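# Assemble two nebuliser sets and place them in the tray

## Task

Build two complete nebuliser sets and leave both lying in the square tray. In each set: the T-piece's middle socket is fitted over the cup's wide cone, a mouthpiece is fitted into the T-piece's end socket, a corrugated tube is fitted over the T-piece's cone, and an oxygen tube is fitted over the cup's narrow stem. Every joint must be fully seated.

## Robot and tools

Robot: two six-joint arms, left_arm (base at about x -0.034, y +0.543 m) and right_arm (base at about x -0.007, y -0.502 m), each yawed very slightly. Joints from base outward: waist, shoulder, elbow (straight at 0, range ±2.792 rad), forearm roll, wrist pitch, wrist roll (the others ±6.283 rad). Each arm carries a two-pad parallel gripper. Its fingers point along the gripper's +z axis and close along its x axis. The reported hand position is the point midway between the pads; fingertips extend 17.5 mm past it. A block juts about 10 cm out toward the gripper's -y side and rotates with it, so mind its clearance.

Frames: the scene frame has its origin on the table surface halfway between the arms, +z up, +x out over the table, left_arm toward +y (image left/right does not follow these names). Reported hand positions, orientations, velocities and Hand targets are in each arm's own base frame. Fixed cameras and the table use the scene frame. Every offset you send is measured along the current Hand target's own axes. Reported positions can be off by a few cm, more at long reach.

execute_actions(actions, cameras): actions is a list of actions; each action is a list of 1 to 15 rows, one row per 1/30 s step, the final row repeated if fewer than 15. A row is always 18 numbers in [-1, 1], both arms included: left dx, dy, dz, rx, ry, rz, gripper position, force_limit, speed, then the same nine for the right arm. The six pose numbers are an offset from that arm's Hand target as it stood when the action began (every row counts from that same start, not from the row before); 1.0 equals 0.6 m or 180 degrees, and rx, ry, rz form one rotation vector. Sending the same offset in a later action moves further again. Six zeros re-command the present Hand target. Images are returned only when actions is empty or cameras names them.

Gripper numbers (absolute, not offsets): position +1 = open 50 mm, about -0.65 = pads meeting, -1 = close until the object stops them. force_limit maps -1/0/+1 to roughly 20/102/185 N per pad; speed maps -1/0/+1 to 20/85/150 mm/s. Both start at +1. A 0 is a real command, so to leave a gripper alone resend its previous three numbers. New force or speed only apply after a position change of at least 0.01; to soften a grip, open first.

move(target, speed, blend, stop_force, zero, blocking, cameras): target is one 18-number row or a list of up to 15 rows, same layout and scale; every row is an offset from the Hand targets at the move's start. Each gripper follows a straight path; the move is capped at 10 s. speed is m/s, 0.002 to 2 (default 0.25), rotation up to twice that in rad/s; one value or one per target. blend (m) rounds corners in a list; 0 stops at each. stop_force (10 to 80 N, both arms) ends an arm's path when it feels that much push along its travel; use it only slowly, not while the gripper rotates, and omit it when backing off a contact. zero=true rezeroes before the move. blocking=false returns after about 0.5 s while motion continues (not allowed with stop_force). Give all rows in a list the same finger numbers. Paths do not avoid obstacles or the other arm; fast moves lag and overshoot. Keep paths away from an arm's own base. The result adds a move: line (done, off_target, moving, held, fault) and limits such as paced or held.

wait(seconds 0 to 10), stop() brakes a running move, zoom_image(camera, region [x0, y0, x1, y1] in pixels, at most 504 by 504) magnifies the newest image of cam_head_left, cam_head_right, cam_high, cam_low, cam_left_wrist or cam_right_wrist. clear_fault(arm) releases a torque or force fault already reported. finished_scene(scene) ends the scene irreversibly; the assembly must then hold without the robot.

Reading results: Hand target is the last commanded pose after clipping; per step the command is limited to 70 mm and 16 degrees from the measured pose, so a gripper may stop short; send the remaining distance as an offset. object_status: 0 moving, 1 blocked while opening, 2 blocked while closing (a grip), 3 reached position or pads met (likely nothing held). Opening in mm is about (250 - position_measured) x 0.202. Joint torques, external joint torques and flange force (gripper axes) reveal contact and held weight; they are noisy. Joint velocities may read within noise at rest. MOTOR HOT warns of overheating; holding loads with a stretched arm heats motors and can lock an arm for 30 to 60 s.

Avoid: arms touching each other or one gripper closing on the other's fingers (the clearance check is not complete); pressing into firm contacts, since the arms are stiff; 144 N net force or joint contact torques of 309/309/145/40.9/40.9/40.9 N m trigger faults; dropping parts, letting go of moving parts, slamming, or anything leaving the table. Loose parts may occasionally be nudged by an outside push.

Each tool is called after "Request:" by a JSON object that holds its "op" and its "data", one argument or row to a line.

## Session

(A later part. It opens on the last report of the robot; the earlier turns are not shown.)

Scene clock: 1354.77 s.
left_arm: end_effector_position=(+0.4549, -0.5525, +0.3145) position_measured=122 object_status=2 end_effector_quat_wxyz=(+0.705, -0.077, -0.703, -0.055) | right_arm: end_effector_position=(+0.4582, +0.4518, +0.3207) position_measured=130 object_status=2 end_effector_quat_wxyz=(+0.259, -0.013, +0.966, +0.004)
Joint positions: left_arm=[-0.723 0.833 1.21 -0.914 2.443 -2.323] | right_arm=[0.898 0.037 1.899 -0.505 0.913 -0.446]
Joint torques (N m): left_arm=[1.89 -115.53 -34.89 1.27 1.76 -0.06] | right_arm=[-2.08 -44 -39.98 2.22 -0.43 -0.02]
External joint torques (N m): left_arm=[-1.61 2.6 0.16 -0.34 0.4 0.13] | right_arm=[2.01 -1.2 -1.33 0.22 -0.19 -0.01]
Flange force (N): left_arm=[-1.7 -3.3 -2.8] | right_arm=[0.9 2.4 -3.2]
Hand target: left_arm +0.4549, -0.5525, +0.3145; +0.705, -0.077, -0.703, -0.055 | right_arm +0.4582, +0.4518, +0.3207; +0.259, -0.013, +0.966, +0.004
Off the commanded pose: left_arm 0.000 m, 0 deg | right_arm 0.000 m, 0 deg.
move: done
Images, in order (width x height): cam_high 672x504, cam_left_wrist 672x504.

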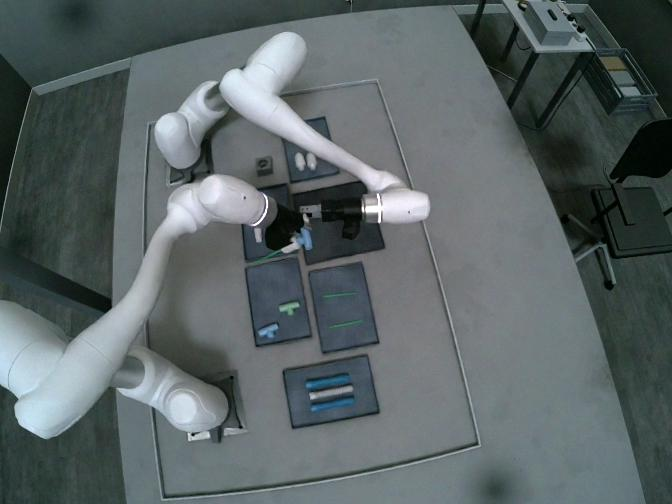

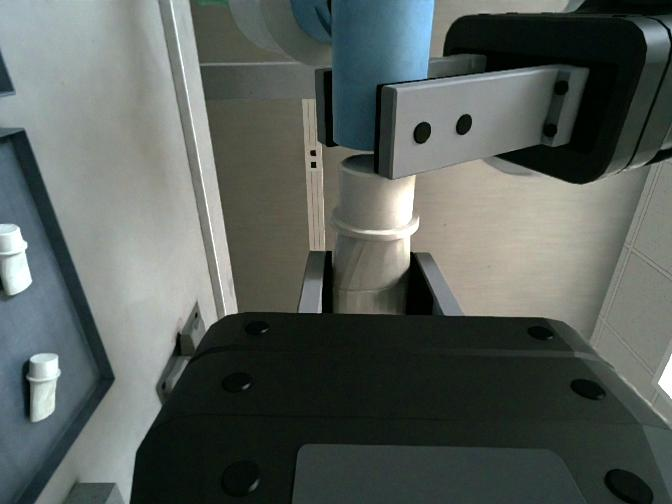

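Request:
{"op": "move", "data": {
  "target": [
    [0,-0.0005,0.0025,0,0,0,-1,-0.3,-0.6,0,0,0,0,0,0,-1,-0.2,-0.4],
    [-0.0007,-0.0234,-0.0019,0,0,0,-1,-0.3,-0.6,0,0,0,0,0,0,-1,-0.2,-0.4]
  ],
  "speed": 0.02,
  "stop_force": 12,
  "cameras": ["cam_left_wrist","cam_high"]
}}

Request:
{"op": "zoom_image", "data": {
  "camera": "cam_left_wrist",
  "region": [315, 0, 455, 210]
}}

Scene clock: 1375.47 s.
left_arm: end_effector_position=(+0.4533, -0.5544, +0.3145) position_measured=122 object_status=2 end_effector_quat_wxyz=(+0.705, -0.077, -0.703, -0.056) | right_arm: end_effector_position=(+0.4582, +0.4518, +0.3207) position_measured=130 object_status=2 end_effector_quat_wxyz=(+0.259, -0.013, +0.966, +0.004)
Joint positions: left_arm=[-0.725 0.833 1.21 -0.917 2.441 -2.325] | right_arm=[0.898 0.037 1.899 -0.505 0.913 -0.446]
Joint torques (N m): left_arm=[-11.73 -116.3 -43.42 -4.08 -3.8 0.12] | right_arm=[17.13 -35.29 -46.46 6.93 -9.3 -0.6]
External joint torques (N m): left_arm=[11.72 3.68 8.68 4.99 5.95 -0.04] | right_arm=[-17.2 -9.77 5.35 -4.51 8.69 0.56]
Flange force (N): left_arm=[-7.6 29.7 7.4] | right_arm=[-6.4 -32.9 -7.5]
Hand target: left_arm +0.4533, -0.5544, +0.3145; +0.705, -0.077, -0.703, -0.056 (not the last commanded pose) | right_arm +0.4582, +0.4518, +0.3207; +0.259, -0.013, +0.966, +0.004
Off the commanded pose: left_arm 0.012 m, 0 deg | right_arm 0.000 m, 0 deg.
move: contact (left_arm); path passed 1 of 2 targets
Images, in order (width x height): cam_high 672x504, cam_left_wrist 672x504.

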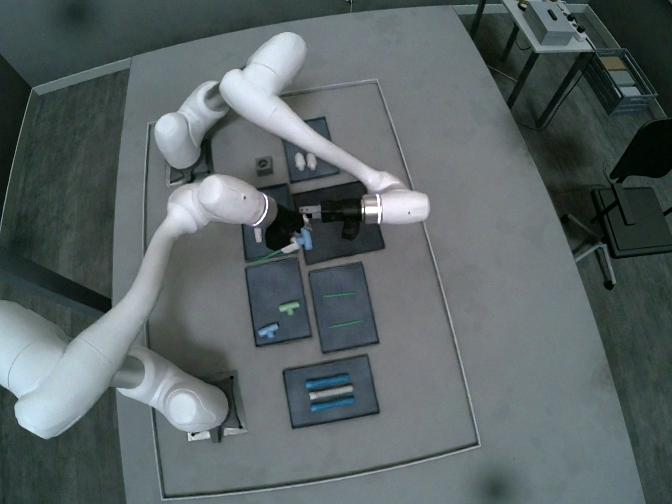

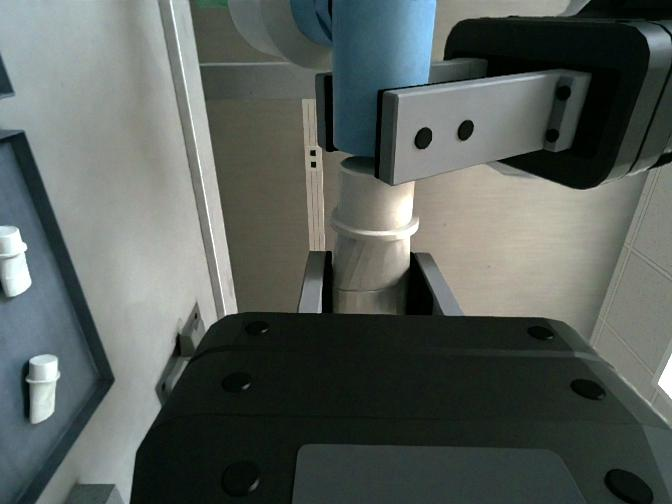

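Scaled by 2.400 from the camera's 672x504 image, which has a finer 960x720 frame.

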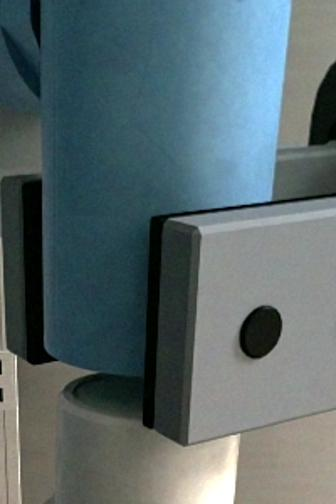

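Request:
{"op": "move", "data": {
  "target": [0.0001,0.0027,0.0039,0,0,0,-1,-0.3,-0.6,0,0,0,0,0,0,-1,-0.2,-0.4],
  "speed": 0.05
}}

Request:
{"op": "move", "data": {
  "target": [-0.0007,-0.0229,-0.0043,0,0,0,-1,-0.3,-0.6,0,0,0,0,0,0,-1,-0.2,-0.4],
  "speed": 0.02,
  "stop_force": 12,
  "cameras": ["cam_left_wrist","cam_high"]
}}

Request:
{"op": "zoom_image", "data": {
  "camera": "cam_left_wrist",
  "region": [315, 0, 455, 210]
}}

Request:
{"op": "zoom_image", "data": {
  "camera": "cam_high",
  "region": [285, 200, 335, 255]
}}

Scene clock: 1388.40 s.
left_arm: end_effector_position=(+0.4513, -0.5524, +0.3145) position_measured=122 object_status=2 end_effector_quat_wxyz=(+0.705, -0.077, -0.703, -0.056) | right_arm: end_effector_position=(+0.4581, +0.4518, +0.3207) position_measured=130 object_status=2 end_effector_quat_wxyz=(+0.259, -0.013, +0.966, +0.004)
Joint positions: left_arm=[-0.725 0.829 1.219 -0.913 2.439 -2.32] | right_arm=[0.898 0.037 1.899 -0.504 0.913 -0.446]
Joint torques (N m): left_arm=[1.93 -115 -34.64 1.26 1.78 -0.05] | right_arm=[-2.33 -44.25 -39.99 2.21 -0.49 -0.06]
External joint torques (N m): left_arm=[-2.27 2.51 -0.02 -0.36 0.38 0.13] | right_arm=[2.26 -0.71 -1.08 0.2 -0.12 0.03]
Flange force (N): left_arm=[-1.6 -4.2 -2.7] | right_arm=[1.4 3.1 -2.8]
Hand target: left_arm +0.4513, -0.5524, +0.3145; +0.705, -0.077, -0.703, -0.056 | right_arm +0.4582, +0.4518, +0.3207; +0.259, -0.013, +0.966, +0.004
Off the commanded pose: left_arm 0.000 m, 0 deg | right_arm 0.000 m, 0 deg.
move: done

Scene clock: 1389.10 s.
left_arm: end_effector_position=(+0.4514, -0.5548, +0.3147) position_measured=122 object_status=2 end_effector_quat_wxyz=(+0.705, -0.077, -0.703, -0.056) | right_arm: end_effector_position=(+0.4582, +0.4518, +0.3207) position_measured=130 object_status=2 end_effector_quat_wxyz=(+0.259, -0.013, +0.966, +0.004)
Joint positions: left_arm=[-0.727 0.831 1.214 -0.917 2.439 -2.325] | right_arm=[0.898 0.037 1.899 -0.505 0.913 -0.446]
Joint torques (N m): left_arm=[-9.71 -111.4 -40.59 -2.42 -4.21 -0.24] | right_arm=[14.37 -40.74 -49.13 5.64 -8.39 -0.42]
External joint torques (N m): left_arm=[9.97 -1.08 5.87 3.33 6.36 0.32] | right_arm=[-14.31 -4.74 7.83 -3.2 7.78 0.38]
Flange force (N): left_arm=[-0.9 25.4 6.3] | right_arm=[-2.7 -27.5 -2.0]
Hand target: left_arm +0.4514, -0.5548, +0.3147; +0.705, -0.077, -0.703, -0.056 (not the last commanded pose) | right_arm +0.4582, +0.4518, +0.3207; +0.259, -0.013, +0.966, +0.004
Off the commanded pose: left_arm 0.012 m, 0 deg | right_arm 0.000 m, 0 deg.
move: contact (left_arm)
Images, in order (width x height): cam_high 672x504, cam_left_wrist 672x504.

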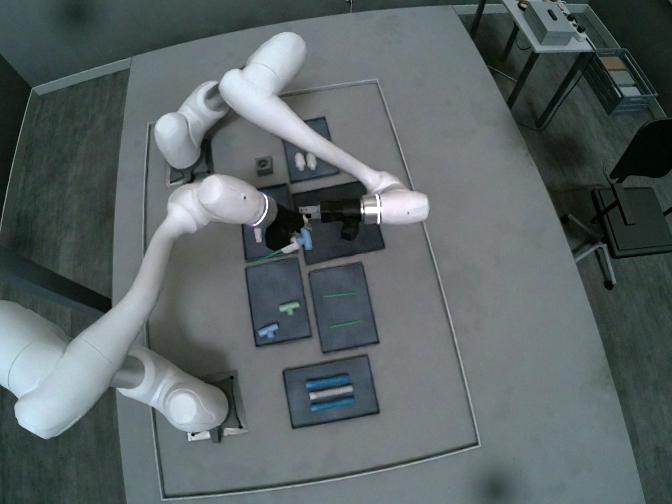

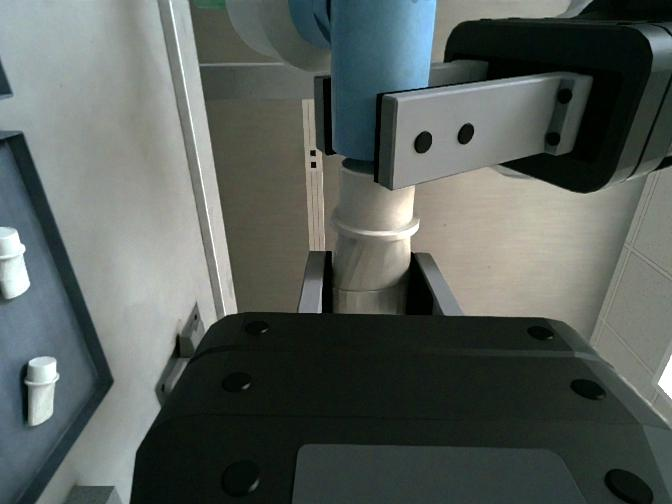

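Scaled by 2.400 from the camera's 672x504 image, which has a finer 960x720 frame.

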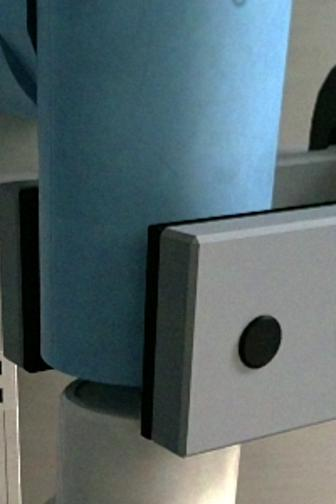

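Scaled by 9.164 from the camera's 672x504 image, which has a finer 960x720 frame.

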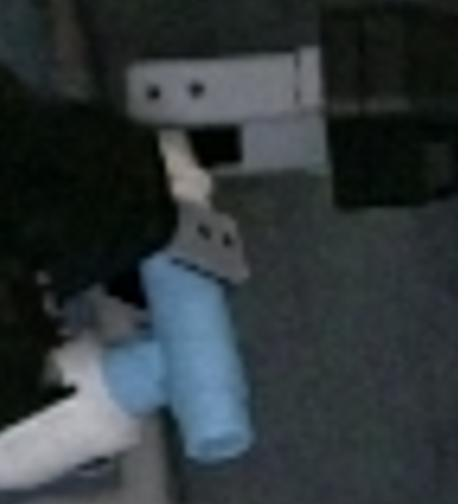

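Request:
{"op": "move", "data": {
  "target": [-0.0013,0.0027,0.0039,0,0,0,-1,-0.3,-0.6,0,0,0,0,0,0,-1,-0.2,-0.4],
  "speed": 0.05
}}

Request:
{"op": "move", "data": {
  "target": [-0.0007,-0.0229,-0.0043,0,0,0,-1,-0.3,-0.6,0,0,0,0,0,0,-1,-0.2,-0.4],
  "speed": 0.02,
  "stop_force": 12,
  "cameras": ["cam_left_wrist","cam_high"]
}}

Request:
{"op": "zoom_image", "data": {
  "camera": "cam_left_wrist",
  "region": [315, 0, 455, 210]
}}

Scene clock: 1438.13 s.
left_arm: end_effector_position=(+0.4494, -0.5528, +0.3138) position_measured=122 object_status=2 end_effector_quat_wxyz=(+0.705, -0.077, -0.703, -0.056) | right_arm: end_effector_position=(+0.4581, +0.4518, +0.3207) position_measured=130 object_status=2 end_effector_quat_wxyz=(+0.259, -0.013, +0.966, +0.004)
Joint positions: left_arm=[-0.727 0.828 1.223 -0.913 2.436 -2.318] | right_arm=[0.898 0.037 1.899 -0.504 0.913 -0.446]
Joint torques (N m): left_arm=[1.69 -115.01 -34.8 1.25 1.77 -0.06] | right_arm=[-2.04 -43.87 -40.14 2.23 -0.53 -0.02]
External joint torques (N m): left_arm=[-1.78 3.18 0.36 -0.34 0.38 0.14] | right_arm=[1.83 -1.19 -1.08 0.19 -0.09 -0.02]
Flange force (N): left_arm=[-2.3 -3.6 -2.8] | right_arm=[1.1 2.0 -3.1]
Hand target: left_arm +0.4494, -0.5528, +0.3138; +0.705, -0.077, -0.703, -0.056 | right_arm +0.4582, +0.4518, +0.3207; +0.259, -0.013, +0.966, +0.004
Off the commanded pose: left_arm 0.000 m, 0 deg | right_arm 0.000 m, 0 deg.
move: done

Scene clock: 1439.40 s.
left_arm: end_effector_position=(+0.4494, -0.5660, +0.3139) position_measured=122 object_status=2 end_effector_quat_wxyz=(+0.705, -0.077, -0.703, -0.056) | right_arm: end_effector_position=(+0.4582, +0.4518, +0.3207) position_measured=130 object_status=2 end_effector_quat_wxyz=(+0.259, -0.013, +0.966, +0.004)
Joint positions: left_arm=[-0.737 0.841 1.198 -0.935 2.436 -2.341] | right_arm=[0.898 0.037 1.899 -0.505 0.913 -0.446]
Joint torques (N m): left_arm=[1.89 -104.88 -36.15 1.41 -3.24 -0.51] | right_arm=[9.38 -51.18 -48.62 4.19 -3.87 -0.12]
External joint torques (N m): left_arm=[-1.55 -8.36 1.37 -0.58 5.36 0.58] | right_arm=[-9.63 6.05 7.36 -1.76 3.26 0.08]
Flange force (N): left_arm=[9.9 7.8 9.9] | right_arm=[-3.4 -10.9 12.4]
Hand target: left_arm +0.4494, -0.5660, +0.3139; +0.705, -0.077, -0.703, -0.056 (not the last commanded pose) | right_arm +0.4582, +0.4518, +0.3207; +0.259, -0.013, +0.966, +0.004
Off the commanded pose: left_arm 0.001 m, 0 deg | right_arm 0.000 m, 0 deg.
move: contact (left_arm)
Images, in order (width x height): cam_high 672x504, cam_left_wrist 672x504.

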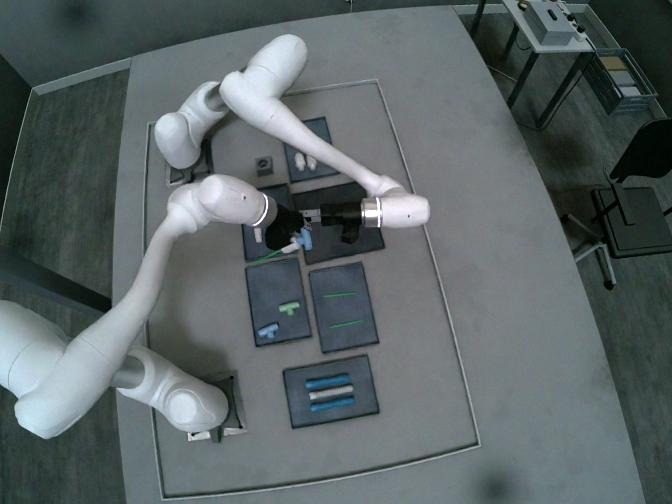

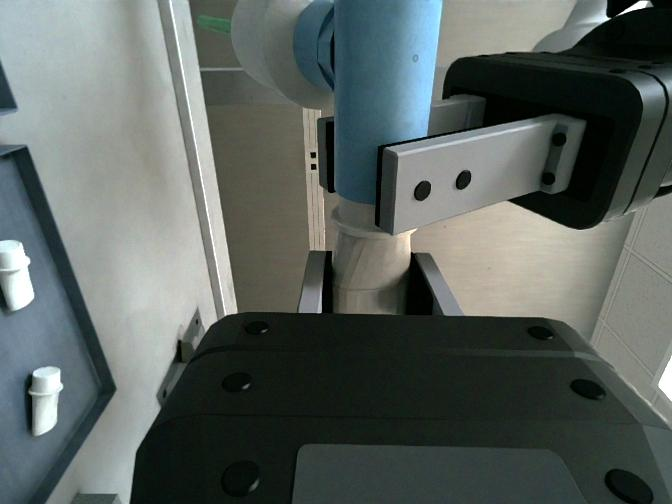

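Scaled by 2.400 from the camera's 672x504 image, which has a finer 960x720 frame.

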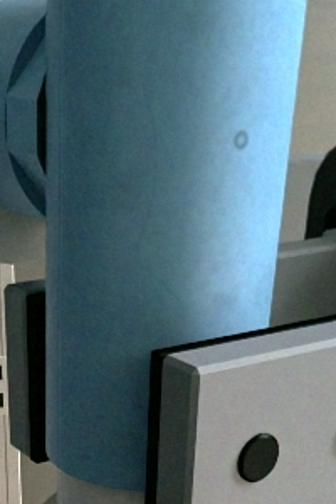

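Request:
{"op": "move", "data": {
  "target": [-0.0002,-0.0052,-0.001,0,0,0,-1,-0.3,-0.6,0,0,0,0,0,0,-1,-0.2,-0.4],
  "speed": 0.02,
  "stop_force": 30,
  "cameras": ["cam_left_wrist"]
}}

Request:
{"op": "zoom_image", "data": {
  "camera": "cam_left_wrist",
  "region": [315, 120, 455, 260]
}}

Scene clock: 1445.77 s.
left_arm: end_effector_position=(+0.4494, -0.5687, +0.3139) position_measured=122 object_status=2 end_effector_quat_wxyz=(+0.705, -0.077, -0.703, -0.056) | right_arm: end_effector_position=(+0.4582, +0.4517, +0.3207) position_measured=130 object_status=2 end_effector_quat_wxyz=(+0.259, -0.013, +0.966, +0.004)
Joint positions: left_arm=[-0.739 0.843 1.192 -0.939 2.436 -2.346] | right_arm=[0.898 0.037 1.899 -0.505 0.913 -0.446]
Joint torques (N m): left_arm=[-13.18 -103.91 -43.58 -3.64 -9.99 -0.39] | right_arm=[27.38 -44.18 -57.95 8.44 -13.44 -0.35]
External joint torques (N m): left_arm=[12.82 -9.91 8.64 4.43 12.09 0.47] | right_arm=[-27.4 -0.76 16.81 -6.01 12.83 0.31]
Flange force (N): left_arm=[7.7 42.0 18.4] | right_arm=[-6.9 -46.2 9.1]
Hand target: left_arm +0.4494, -0.5687, +0.3139; +0.705, -0.077, -0.703, -0.056 (not the last commanded pose) | right_arm +0.4582, +0.4518, +0.3207; +0.259, -0.013, +0.966, +0.004
Off the commanded pose: left_arm 0.000 m, 0 deg | right_arm 0.000 m, 0 deg.
move: contact (left_arm)
Images, in order (width x height): cam_left_wrist 672x504.

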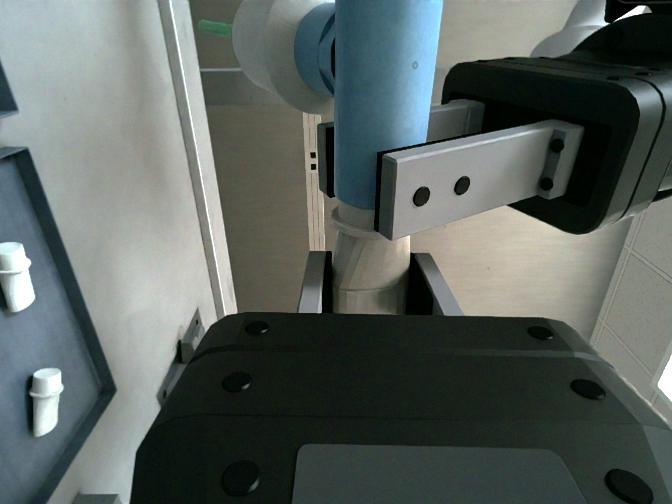

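Scaled by 3.600 from the camera's 672x504 image, which has a finer 960x720 frame.

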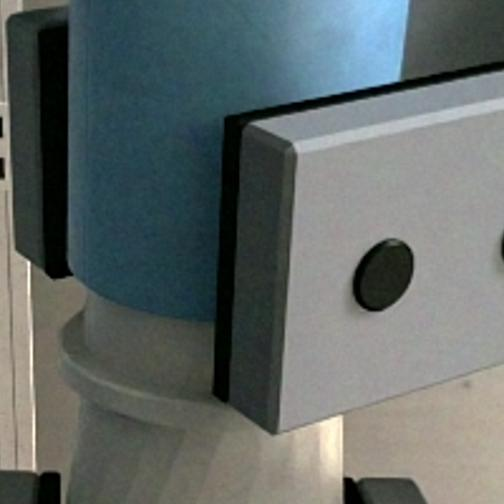

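Request:
{"op": "move", "data": {
  "target": [
    [0,0.0007,0,0,0,0,-1,-0.3,-0.6,0,0,0,0,0,0,-1,-0.2,-0.4],
    [0,0.0007,0,0,0,0,-1,-0.3,-0.6,0,0,0,0,0,0,0.4,-0.2,-0.4]
  ],
  "speed": 0.05,
  "cameras": ["cam_left_wrist","cam_low"]
}}

Request:
{"op": "zoom_image", "data": {
  "camera": "cam_left_wrist",
  "region": [275, 60, 475, 260]
}}

Scene clock: 1473.00 s.
left_arm: end_effector_position=(+0.4495, -0.5683, +0.3139) position_measured=122 object_status=2 end_effector_quat_wxyz=(+0.705, -0.077, -0.703, -0.056) | right_arm: end_effector_position=(+0.4581, +0.4518, +0.3207) position_measured=92 object_status=3 end_effector_quat_wxyz=(+0.259, -0.013, +0.966, +0.004)
Joint positions: left_arm=[-0.739 0.843 1.193 -0.939 2.436 -2.346] | right_arm=[0.898 0.037 1.899 -0.505 0.913 -0.446]
Joint torques (N m): left_arm=[1.49 -116.48 -35.19 1.13 1.77 -0.03] | right_arm=[-3.33 -43.9 -39.96 2.25 -0.43 -0.01]
External joint torques (N m): left_arm=[-1.44 3.46 0.49 -0.32 0.33 0.1] | right_arm=[3.12 -1.3 -1.34 0.18 -0.19 -0.03]
Flange force (N): left_arm=[-2.6 -3.4 -3.1] | right_arm=[2.3 3.6 -4.1]
Hand target: left_arm +0.4495, -0.5683, +0.3139; +0.705, -0.077, -0.703, -0.056 | right_arm +0.4582, +0.4518, +0.3207; +0.259, -0.013, +0.966, +0.004
Off the commanded pose: left_arm 0.000 m, 0 deg | right_arm 0.000 m, 0 deg.
move: done
Images, in order (width x height): cam_low 672x504, cam_left_wrist 672x504.

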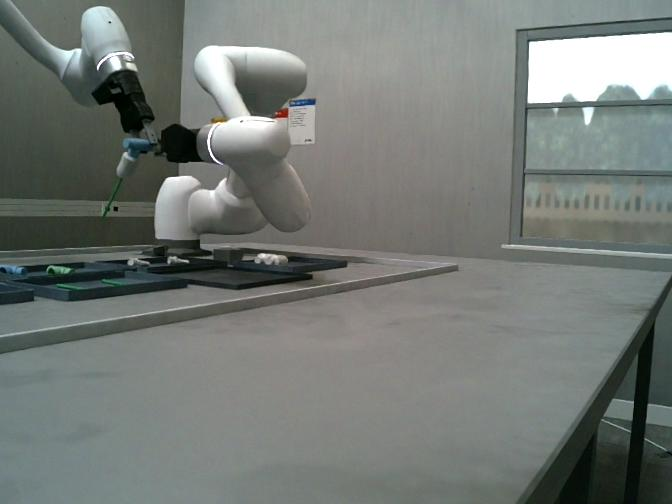

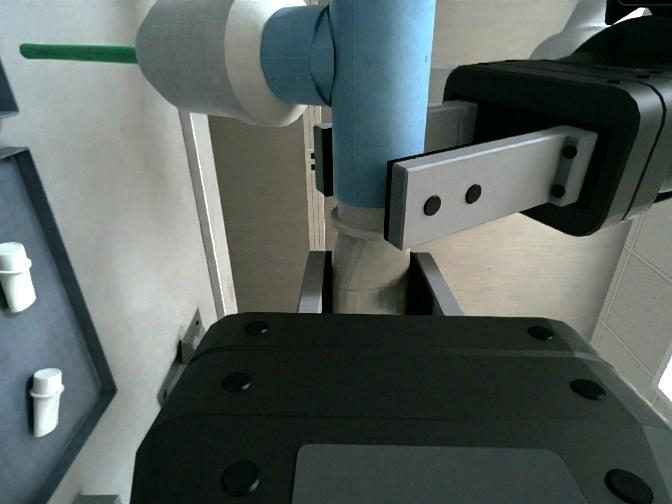

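Scaled by 2.520 from the camera's 672x504 image, which has a finer 960x720 frame.

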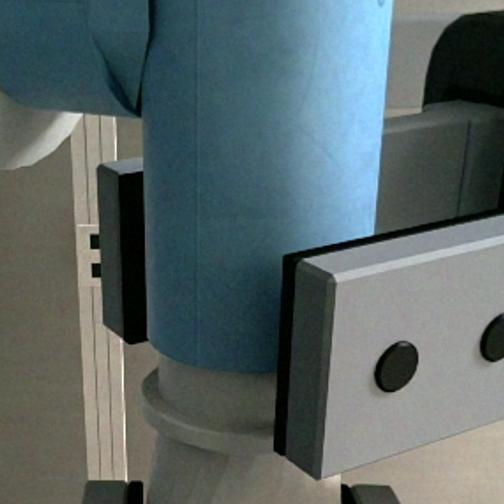

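Request:
{"op": "move", "data": {
  "target": [
    [0,0,0,0,0,0,-1,-0.3,-0.6,0,0,-0.1667,0,0,0,0.4,-0.2,-0.4],
    [0,0,0,0,0,0,-1,-0.3,-0.6,0.1581,-0.7842,0.1025,0.1331,0.1294,0.4962,0.55,-0.2,-0.4]
  ],
  "speed": [0.15,0.6],
  "blend": [0.02,0],
  "cameras": ["cam_left_wrist","cam_right_wrist","cam_head_left"]
}}

Scene clock: 1505.57 s.
left_arm: end_effector_position=(+0.4495, -0.5683, +0.3139) position_measured=122 object_status=2 end_effector_quat_wxyz=(+0.705, -0.077, -0.703, -0.056) | right_arm: end_effector_position=(+0.4196, -0.0199, +0.2197) position_measured=70 object_status=3 end_effector_quat_wxyz=(+0.000, +0.708, +0.707, +0.000)
Joint positions: left_arm=[-0.739 0.843 1.193 -0.939 2.436 -2.346] | right_arm=[-0.13 -0.126 2.175 0.001 1.092 -0.129]
Joint torques (N m): left_arm=[1.62 -116.33 -34.98 1.13 1.76 -0.03] | right_arm=[-1.93 -24.08 -37.83 3.67 0.23 0]
External joint torques (N m): left_arm=[-1.9 2.79 0.03 -0.33 0.34 0.1] | right_arm=[1.87 -1.5 -1.16 0.2 -0.16 0]
Flange force (N): left_arm=[-1.8 -4.0 -3.1] | right_arm=[4.5 -0.3 -2.5]
Hand target: left_arm +0.4495, -0.5683, +0.3139; +0.705, -0.077, -0.703, -0.056 | right_arm +0.4196, -0.0199, +0.2197; +0.000, +0.708, +0.707, +0.000
Off the commanded pose: left_arm 0.000 m, 0 deg | right_arm 0.000 m, 0 deg.
move: done
Images, in order (width x height): cam_head_left 672x504, cam_left_wrist 672x504, cam_right_wrist 672x504.

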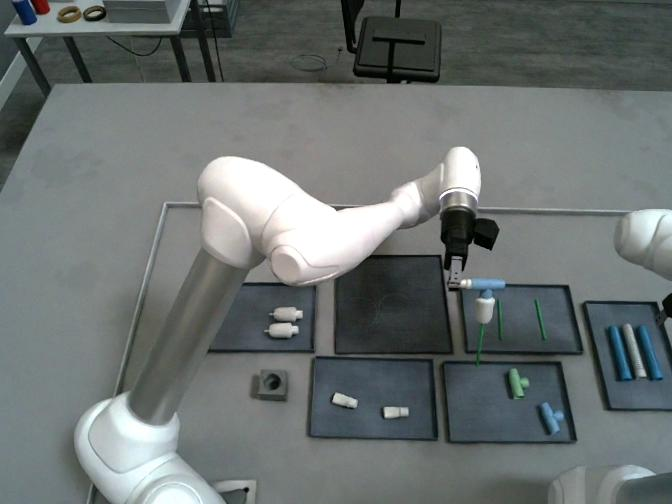

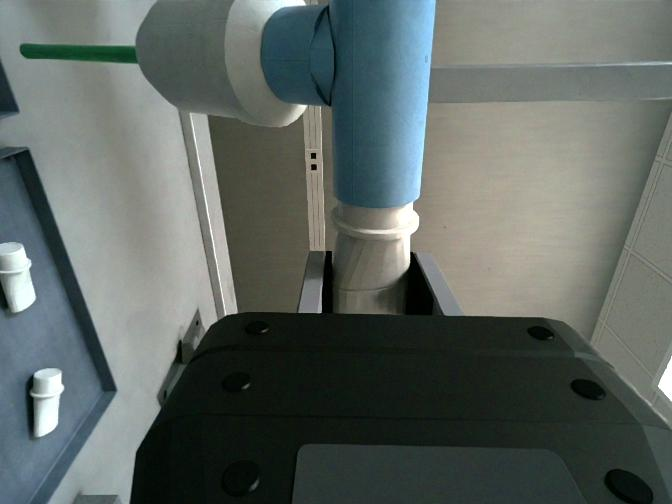

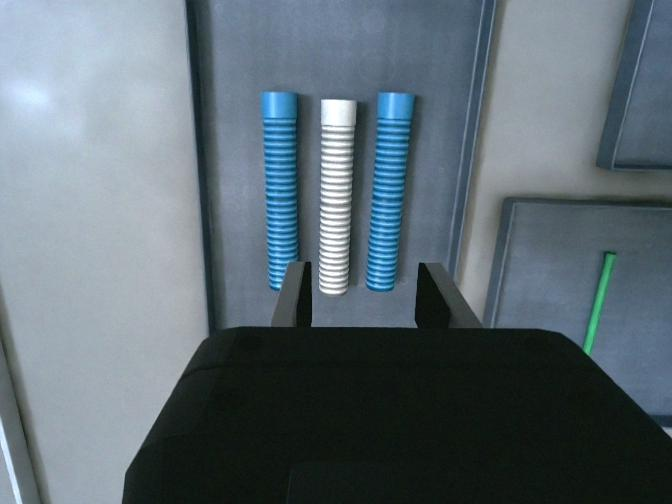

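Request:
{"op": "move", "data": {
  "target": [0,0,0,0,0,0,-1,-0.3,-0.6,0.043,-0.0238,0.2162,0,0,0,0.34,-0.2,-0.4],
  "speed": 0.3,
  "cameras": ["cam_right_wrist"]
}}

Request:
{"op": "zoom_image", "data": {
  "camera": "cam_right_wrist",
  "region": [220, 0, 520, 330]
}}

Scene clock: 1517.43 s.
left_arm: end_effector_position=(+0.4495, -0.5683, +0.3139) position_measured=122 object_status=2 end_effector_quat_wxyz=(+0.705, -0.077, -0.703, -0.056) | right_arm: end_effector_position=(+0.4054, +0.0060, +0.0901) position_measured=101 object_status=3 end_effector_quat_wxyz=(+0.000, +0.708, +0.707, +0.000)
Joint positions: left_arm=[-0.739 0.843 1.193 -0.939 2.436 -2.346] | right_arm=[-0.071 0.008 2.339 0.001 0.794 -0.07]
Joint torques (N m): left_arm=[1.8 -116.5 -35.17 1.12 1.78 -0.05] | right_arm=[-2.15 -30.33 -30.26 3.1 0.21 0.06]
External joint torques (N m): left_arm=[-1.78 3.13 0.34 -0.31 0.32 0.13] | right_arm=[2 -1.63 -1.01 0.01 -0.14 -0.06]
Flange force (N): left_arm=[-2.3 -3.6 -2.8] | right_arm=[4.8 -0.6 -3.1]
Hand target: left_arm +0.4495, -0.5683, +0.3139; +0.705, -0.077, -0.703, -0.056 | right_arm +0.4053, +0.0060, +0.0900; +0.000, +0.708, +0.707, +0.000
Off the commanded pose: left_arm 0.000 m, 0 deg | right_arm 0.000 m, 0 deg.
move: done
Images, in order (width x height): cam_right_wrist 672x504.

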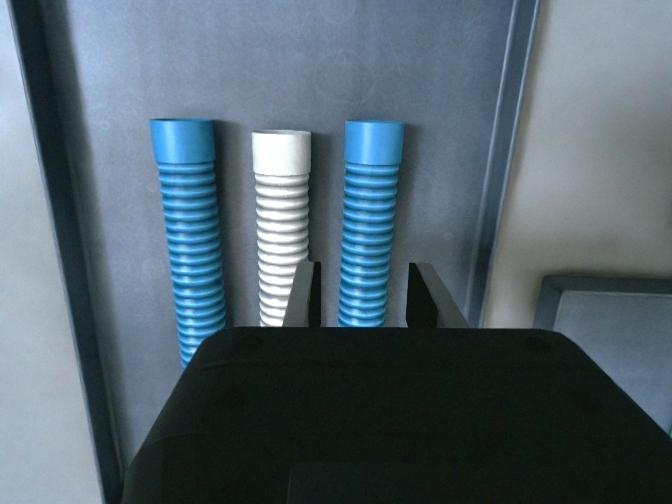

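Scaled by 1.527 from the camera's 672x504 image, which has a finer 960x720 frame.

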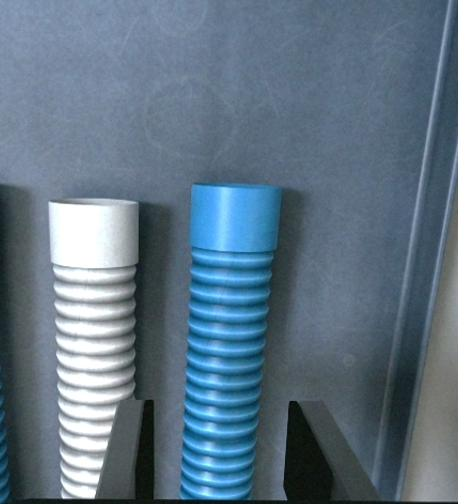

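Request:
{"op": "move", "data": {
  "target": [
    [0,0,0,0,0,0,-1,-0.3,-0.6,0.0092,-0.0083,0.02,0,0,0.0094,0.34,-0.2,-0.4],
    [0,0,0,0,0,0,-1,-0.3,-0.6,0.0092,-0.0083,0.1092,0,0,0.0094,0.34,-0.2,-0.4],
    [0,0,0,0,0,0,-1,-0.3,-0.6,0.0092,-0.0083,0.1092,0,0,0.0094,-1,-0.2,-0.4],
    [0,0,0,0,0,0,-1,-0.3,-0.6,0.0092,-0.0083,-0.2167,0,0,0.0094,-1,-0.2,-0.4]
  ],
  "speed": [0.1,0.12,0.1,0.3],
  "cameras": ["cam_right_wrist","cam_left_wrist"]
}}

Request:
{"op": "zoom_image", "data": {
  "camera": "cam_right_wrist",
  "region": [290, 100, 490, 340]
}}

Scene clock: 1534.60 s.
left_arm: end_effector_position=(+0.4495, -0.5683, +0.3139) position_measured=122 object_status=2 end_effector_quat_wxyz=(+0.705, -0.077, -0.703, -0.056) | right_arm: end_effector_position=(+0.4003, +0.0114, +0.2200) position_measured=140 object_status=2 end_effector_quat_wxyz=(+0.000, +0.718, +0.696, +0.000)
Joint positions: left_arm=[-0.739 0.843 1.193 -0.939 2.436 -2.346] | right_arm=[-0.058 -0.16 2.203 0.001 1.099 -0.027]
Joint torques (N m): left_arm=[1.74 -116.65 -35.1 1.1 1.78 -0.04] | right_arm=[-2 -20.3 -37.81 3.72 0.25 0.04]
External joint torques (N m): left_arm=[-1.7 3.11 0.29 -0.29 0.33 0.12] | right_arm=[1.99 -1.39 -1.27 0.18 -0.19 -0.04]
Flange force (N): left_arm=[-2.3 -3.6 -2.9] | right_arm=[4.8 -0.5 -2.5]
Hand target: left_arm +0.4495, -0.5683, +0.3139; +0.705, -0.077, -0.703, -0.056 | right_arm +0.4003, +0.0114, +0.2200; +0.000, +0.718, +0.696, +0.000
Off the commanded pose: left_arm 0.000 m, 0 deg | right_arm 0.000 m, 0 deg.
move: done
Images, in order (width x height): cam_left_wrist 672x504, cam_right_wrist 672x504.

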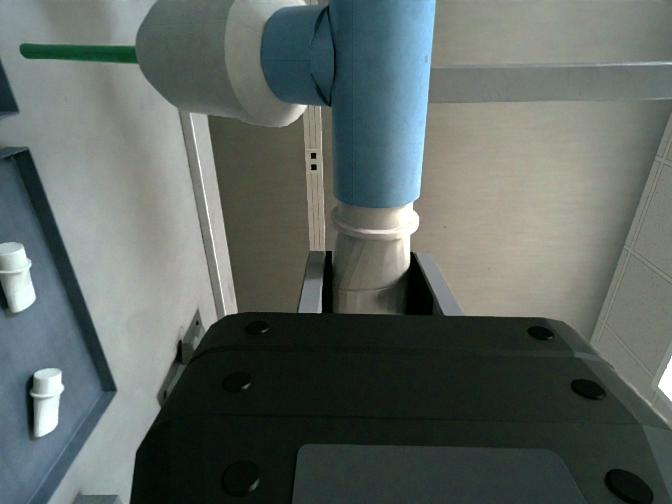

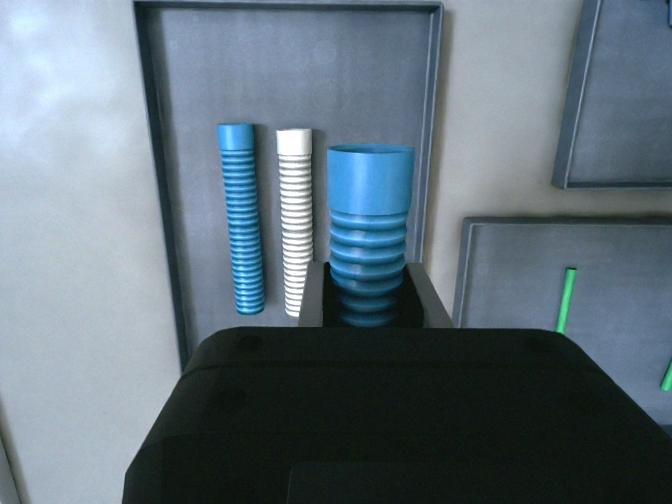

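Scaled by 2.100 from the camera's 672x504 image, which has a finer 960x720 frame.

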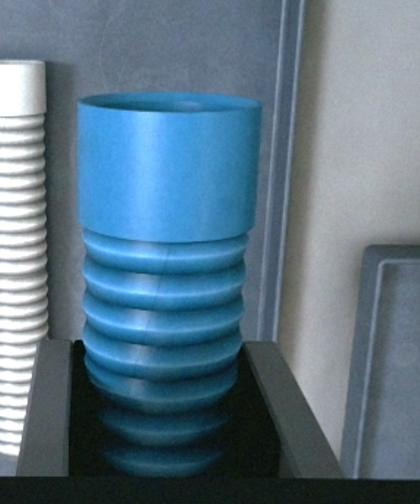

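Request:
{"op": "move", "data": {
  "target": [0,0,0,0,0,0,-1,-0.3,-0.6,0.5183,0.0868,-0.1675,-0.1258,0.1334,0.4693,-1,-0.2,-0.4],
  "speed": 0.5,
  "cameras": ["cam_right_wrist","cam_high","cam_head_left"]
}}

Request:
{"op": "zoom_image", "data": {
  "camera": "cam_right_wrist",
  "region": [260, 0, 500, 340]
}}

Scene clock: 1566.27 s.
left_arm: end_effector_position=(+0.4495, -0.5683, +0.3139) position_measured=122 object_status=2 end_effector_quat_wxyz=(+0.705, -0.077, -0.703, -0.056) | right_arm: end_effector_position=(+0.4620, +0.3206, +0.3207) position_measured=140 object_status=2 end_effector_quat_wxyz=(-0.004, +0.966, +0.014, +0.259)
Joint positions: left_arm=[-0.739 0.843 1.193 -0.939 2.436 -2.346] | right_arm=[0.708 -0.125 2.053 -0.436 0.84 2.483]
Joint torques (N m): left_arm=[1.86 -116.52 -35.1 1.12 1.77 -0.05] | right_arm=[-2.33 -27.05 -40.59 2.63 -0.88 0.03]
External joint torques (N m): left_arm=[-2.33 3.59 0.46 -0.33 0.31 0.13] | right_arm=[2.41 -1.55 -1.17 0.24 -0.12 0]
Flange force (N): left_arm=[-2.7 -4.3 -2.8] | right_arm=[-2.1 -3.3 -4.1]
Hand target: left_arm +0.4495, -0.5683, +0.3139; +0.705, -0.077, -0.703, -0.056 | right_arm +0.4619, +0.3206, +0.3207; -0.004, +0.966, +0.014, +0.259
Off the commanded pose: left_arm 0.000 m, 0 deg | right_arm 0.000 m, 0 deg.
move: done
Images, in order (width x height): cam_head_left 672x504, cam_high 672x504, cam_right_wrist 672x504.

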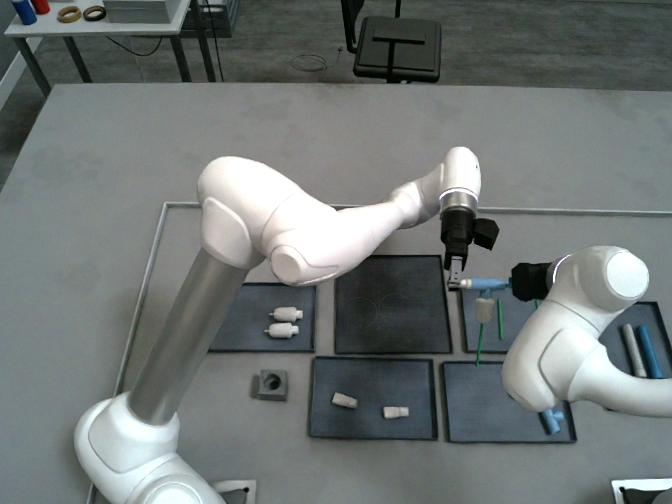

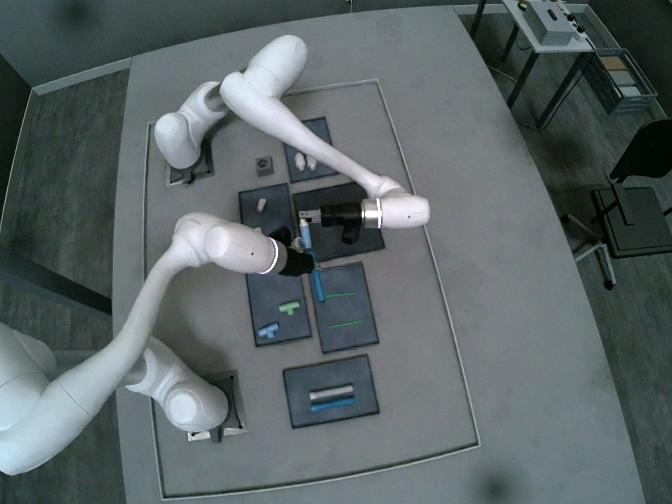

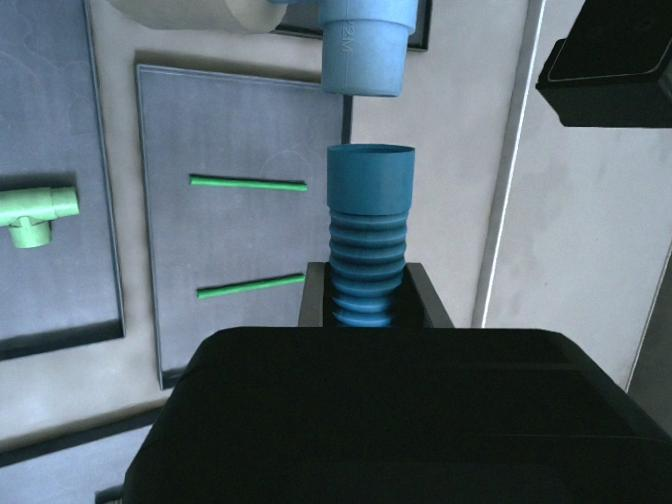

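Scaled by 1.482 from the camera's 672x504 image, which has a finer 960x720 frame.

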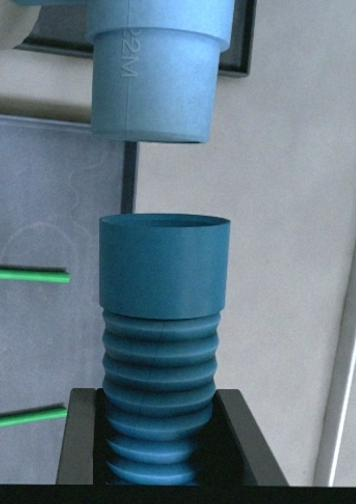

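Request:
{"op": "zoom_image", "data": {
  "camera": "cam_high",
  "region": [280, 215, 350, 305]
}}

Request:
{"op": "zoom_image", "data": {
  "camera": "cam_right_wrist",
  "region": [300, 0, 440, 180]
}}

Scaled by 5.600 from the camera's 672x504 image, which has a finer 960x720 frame.

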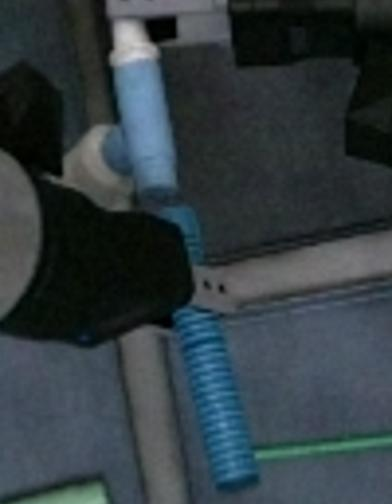

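Scaled by 2.800 from the camera's 672x504 image, which has a finer 960x720 frame.

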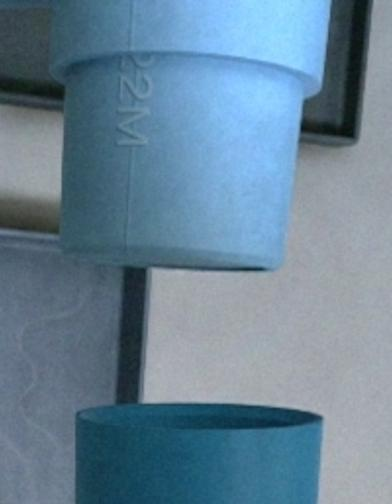

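Request:
{"op": "move", "data": {
  "target": [0,0,0,0,0,0,-1,-0.3,-0.6,-0.0082,-0.0167,0.0037,0.0194,0,0.0111,-1,-0.2,-0.4],
  "speed": 0.1,
  "cameras": ["cam_right_wrist","cam_left_wrist"]
}}

Request:
{"op": "zoom_image", "data": {
  "camera": "cam_right_wrist",
  "region": [300, 0, 460, 200]
}}

Scene clock: 1595.80 s.
left_arm: end_effector_position=(+0.4495, -0.5683, +0.3139) position_measured=122 object_status=2 end_effector_quat_wxyz=(+0.705, -0.077, -0.703, -0.056) | right_arm: end_effector_position=(+0.4585, +0.3305, +0.3163) position_measured=140 object_status=2 end_effector_quat_wxyz=(-0.038, +0.965, +0.005, +0.258)
Joint positions: left_arm=[-0.739 0.843 1.193 -0.939 2.436 -2.346] | right_arm=[0.699 -0.135 2.071 -0.383 0.781 2.476]
Joint torques (N m): left_arm=[1.71 -116.57 -35.14 1.12 1.81 -0.06] | right_arm=[-1.9 -26.16 -40.72 2.9 -1.03 0.06]
External joint torques (N m): left_arm=[-1.29 3.31 0.35 -0.29 0.3 0.13] | right_arm=[1.91 -1.13 -1.14 0.2 -0.15 -0.02]
Flange force (N): left_arm=[-2.5 -3.3 -3.2] | right_arm=[-1.3 -3.0 -3.0]
Hand target: left_arm +0.4495, -0.5683, +0.3139; +0.705, -0.077, -0.703, -0.056 | right_arm +0.4585, +0.3305, +0.3163; -0.038, +0.965, +0.005, +0.258
Off the commanded pose: left_arm 0.000 m, 0 deg | right_arm 0.000 m, 0 deg.
move: done
Images, in order (width x height): cam_left_wrist 672x504, cam_right_wrist 672x504.

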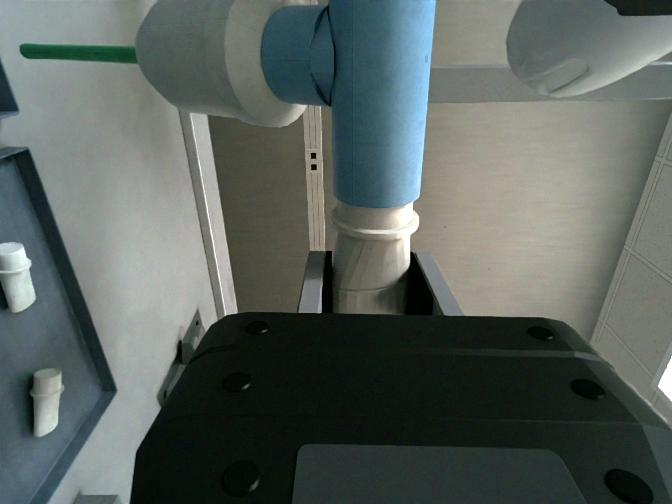

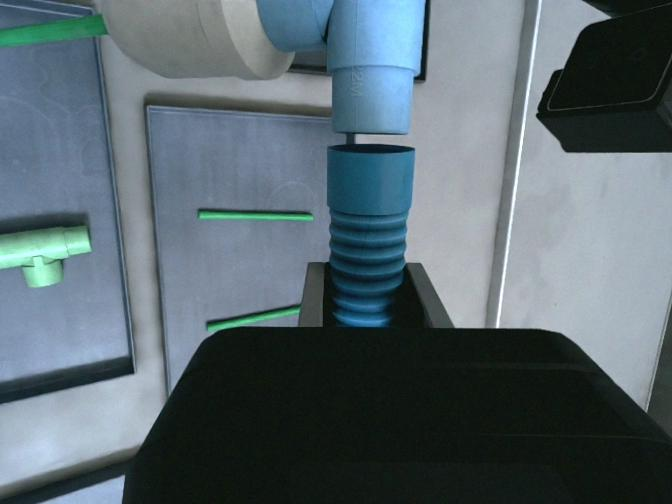

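Scaled by 2.520 from the camera's 672x504 image, which has a finer 960x720 frame.

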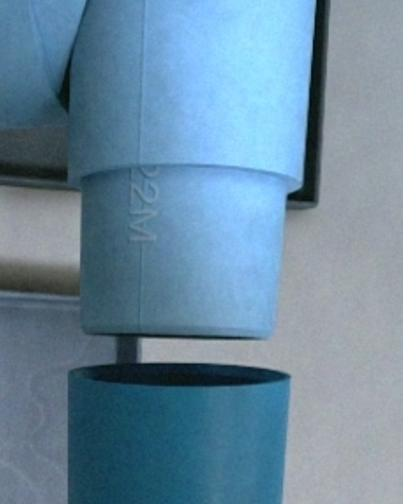

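Request:
{"op": "move", "data": {
  "target": [
    [0,0,0,0,0,0,-1,-0.3,-0.6,-0.0004,-0.0033,0.0017,0,0,0,-1,-0.2,-0.4],
    [0,0,0,0,0,0,-1,-0.3,-0.6,-0.0004,-0.025,0.0017,0,0,0,-1,-0.2,-0.4]
  ],
  "speed": 0.02,
  "stop_force": 12,
  "cameras": ["cam_right_wrist","cam_left_wrist"]
}}

Request:
{"op": "zoom_image", "data": {
  "camera": "cam_right_wrist",
  "region": [300, 0, 460, 200]
}}

Scene clock: 1604.23 s.
left_arm: end_effector_position=(+0.4495, -0.5682, +0.3139) position_measured=122 object_status=2 end_effector_quat_wxyz=(+0.705, -0.077, -0.703, -0.056) | right_arm: end_effector_position=(+0.4585, +0.3414, +0.3161) position_measured=140 object_status=2 end_effector_quat_wxyz=(-0.038, +0.965, +0.005, +0.258)
Joint positions: left_arm=[-0.739 0.843 1.193 -0.939 2.436 -2.346] | right_arm=[0.717 -0.121 2.06 -0.393 0.786 2.5]
Joint torques (N m): left_arm=[-3.58 -118.06 -37.98 -0.96 0.08 0.24] | right_arm=[3.01 -24.05 -41.65 4.25 -3.2 -0.09]
External joint torques (N m): left_arm=[3.65 4.7 3.11 1.78 2.02 -0.16] | right_arm=[-3.15 -4.83 -0.16 -1.2 2.05 0.13]
Flange force (N): left_arm=[-5.4 7.4 -1.6] | right_arm=[0.2 8.2 -7.7]
Hand target: left_arm +0.4495, -0.5683, +0.3139; +0.705, -0.077, -0.703, -0.056 | right_arm +0.4585, +0.3413, +0.3161; -0.038, +0.965, +0.005, +0.258 (not the last commanded pose)
Off the commanded pose: left_arm 0.000 m, 0 deg | right_arm 0.004 m, 0 deg.
move: contact (right_arm); path passed 1 of 2 targets
Images, in order (width x height): cam_left_wrist 672x504, cam_right_wrist 672x504.

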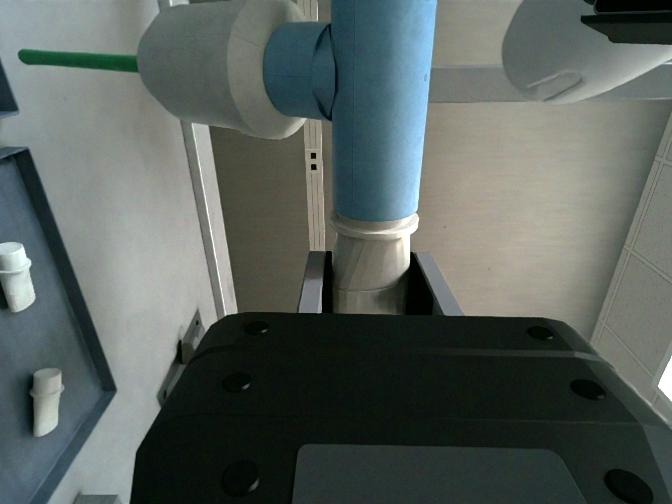

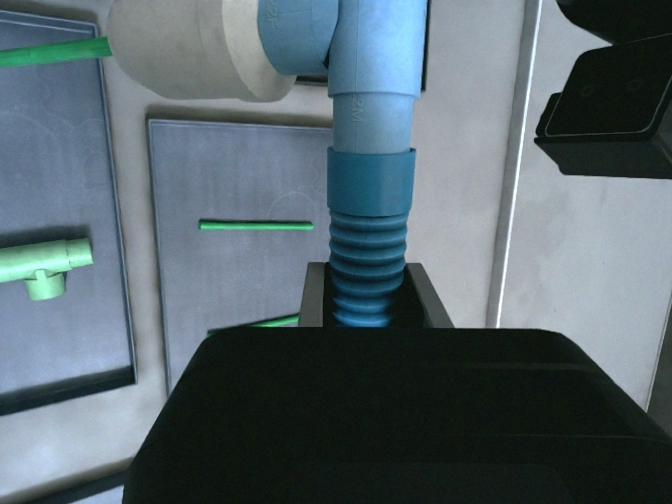

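Scaled by 2.520 from the camera's 672x504 image, which has a finer 960x720 frame.

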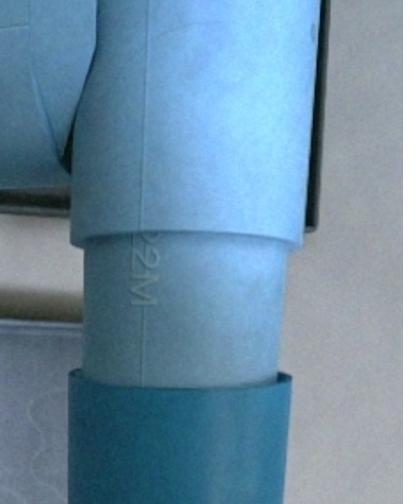

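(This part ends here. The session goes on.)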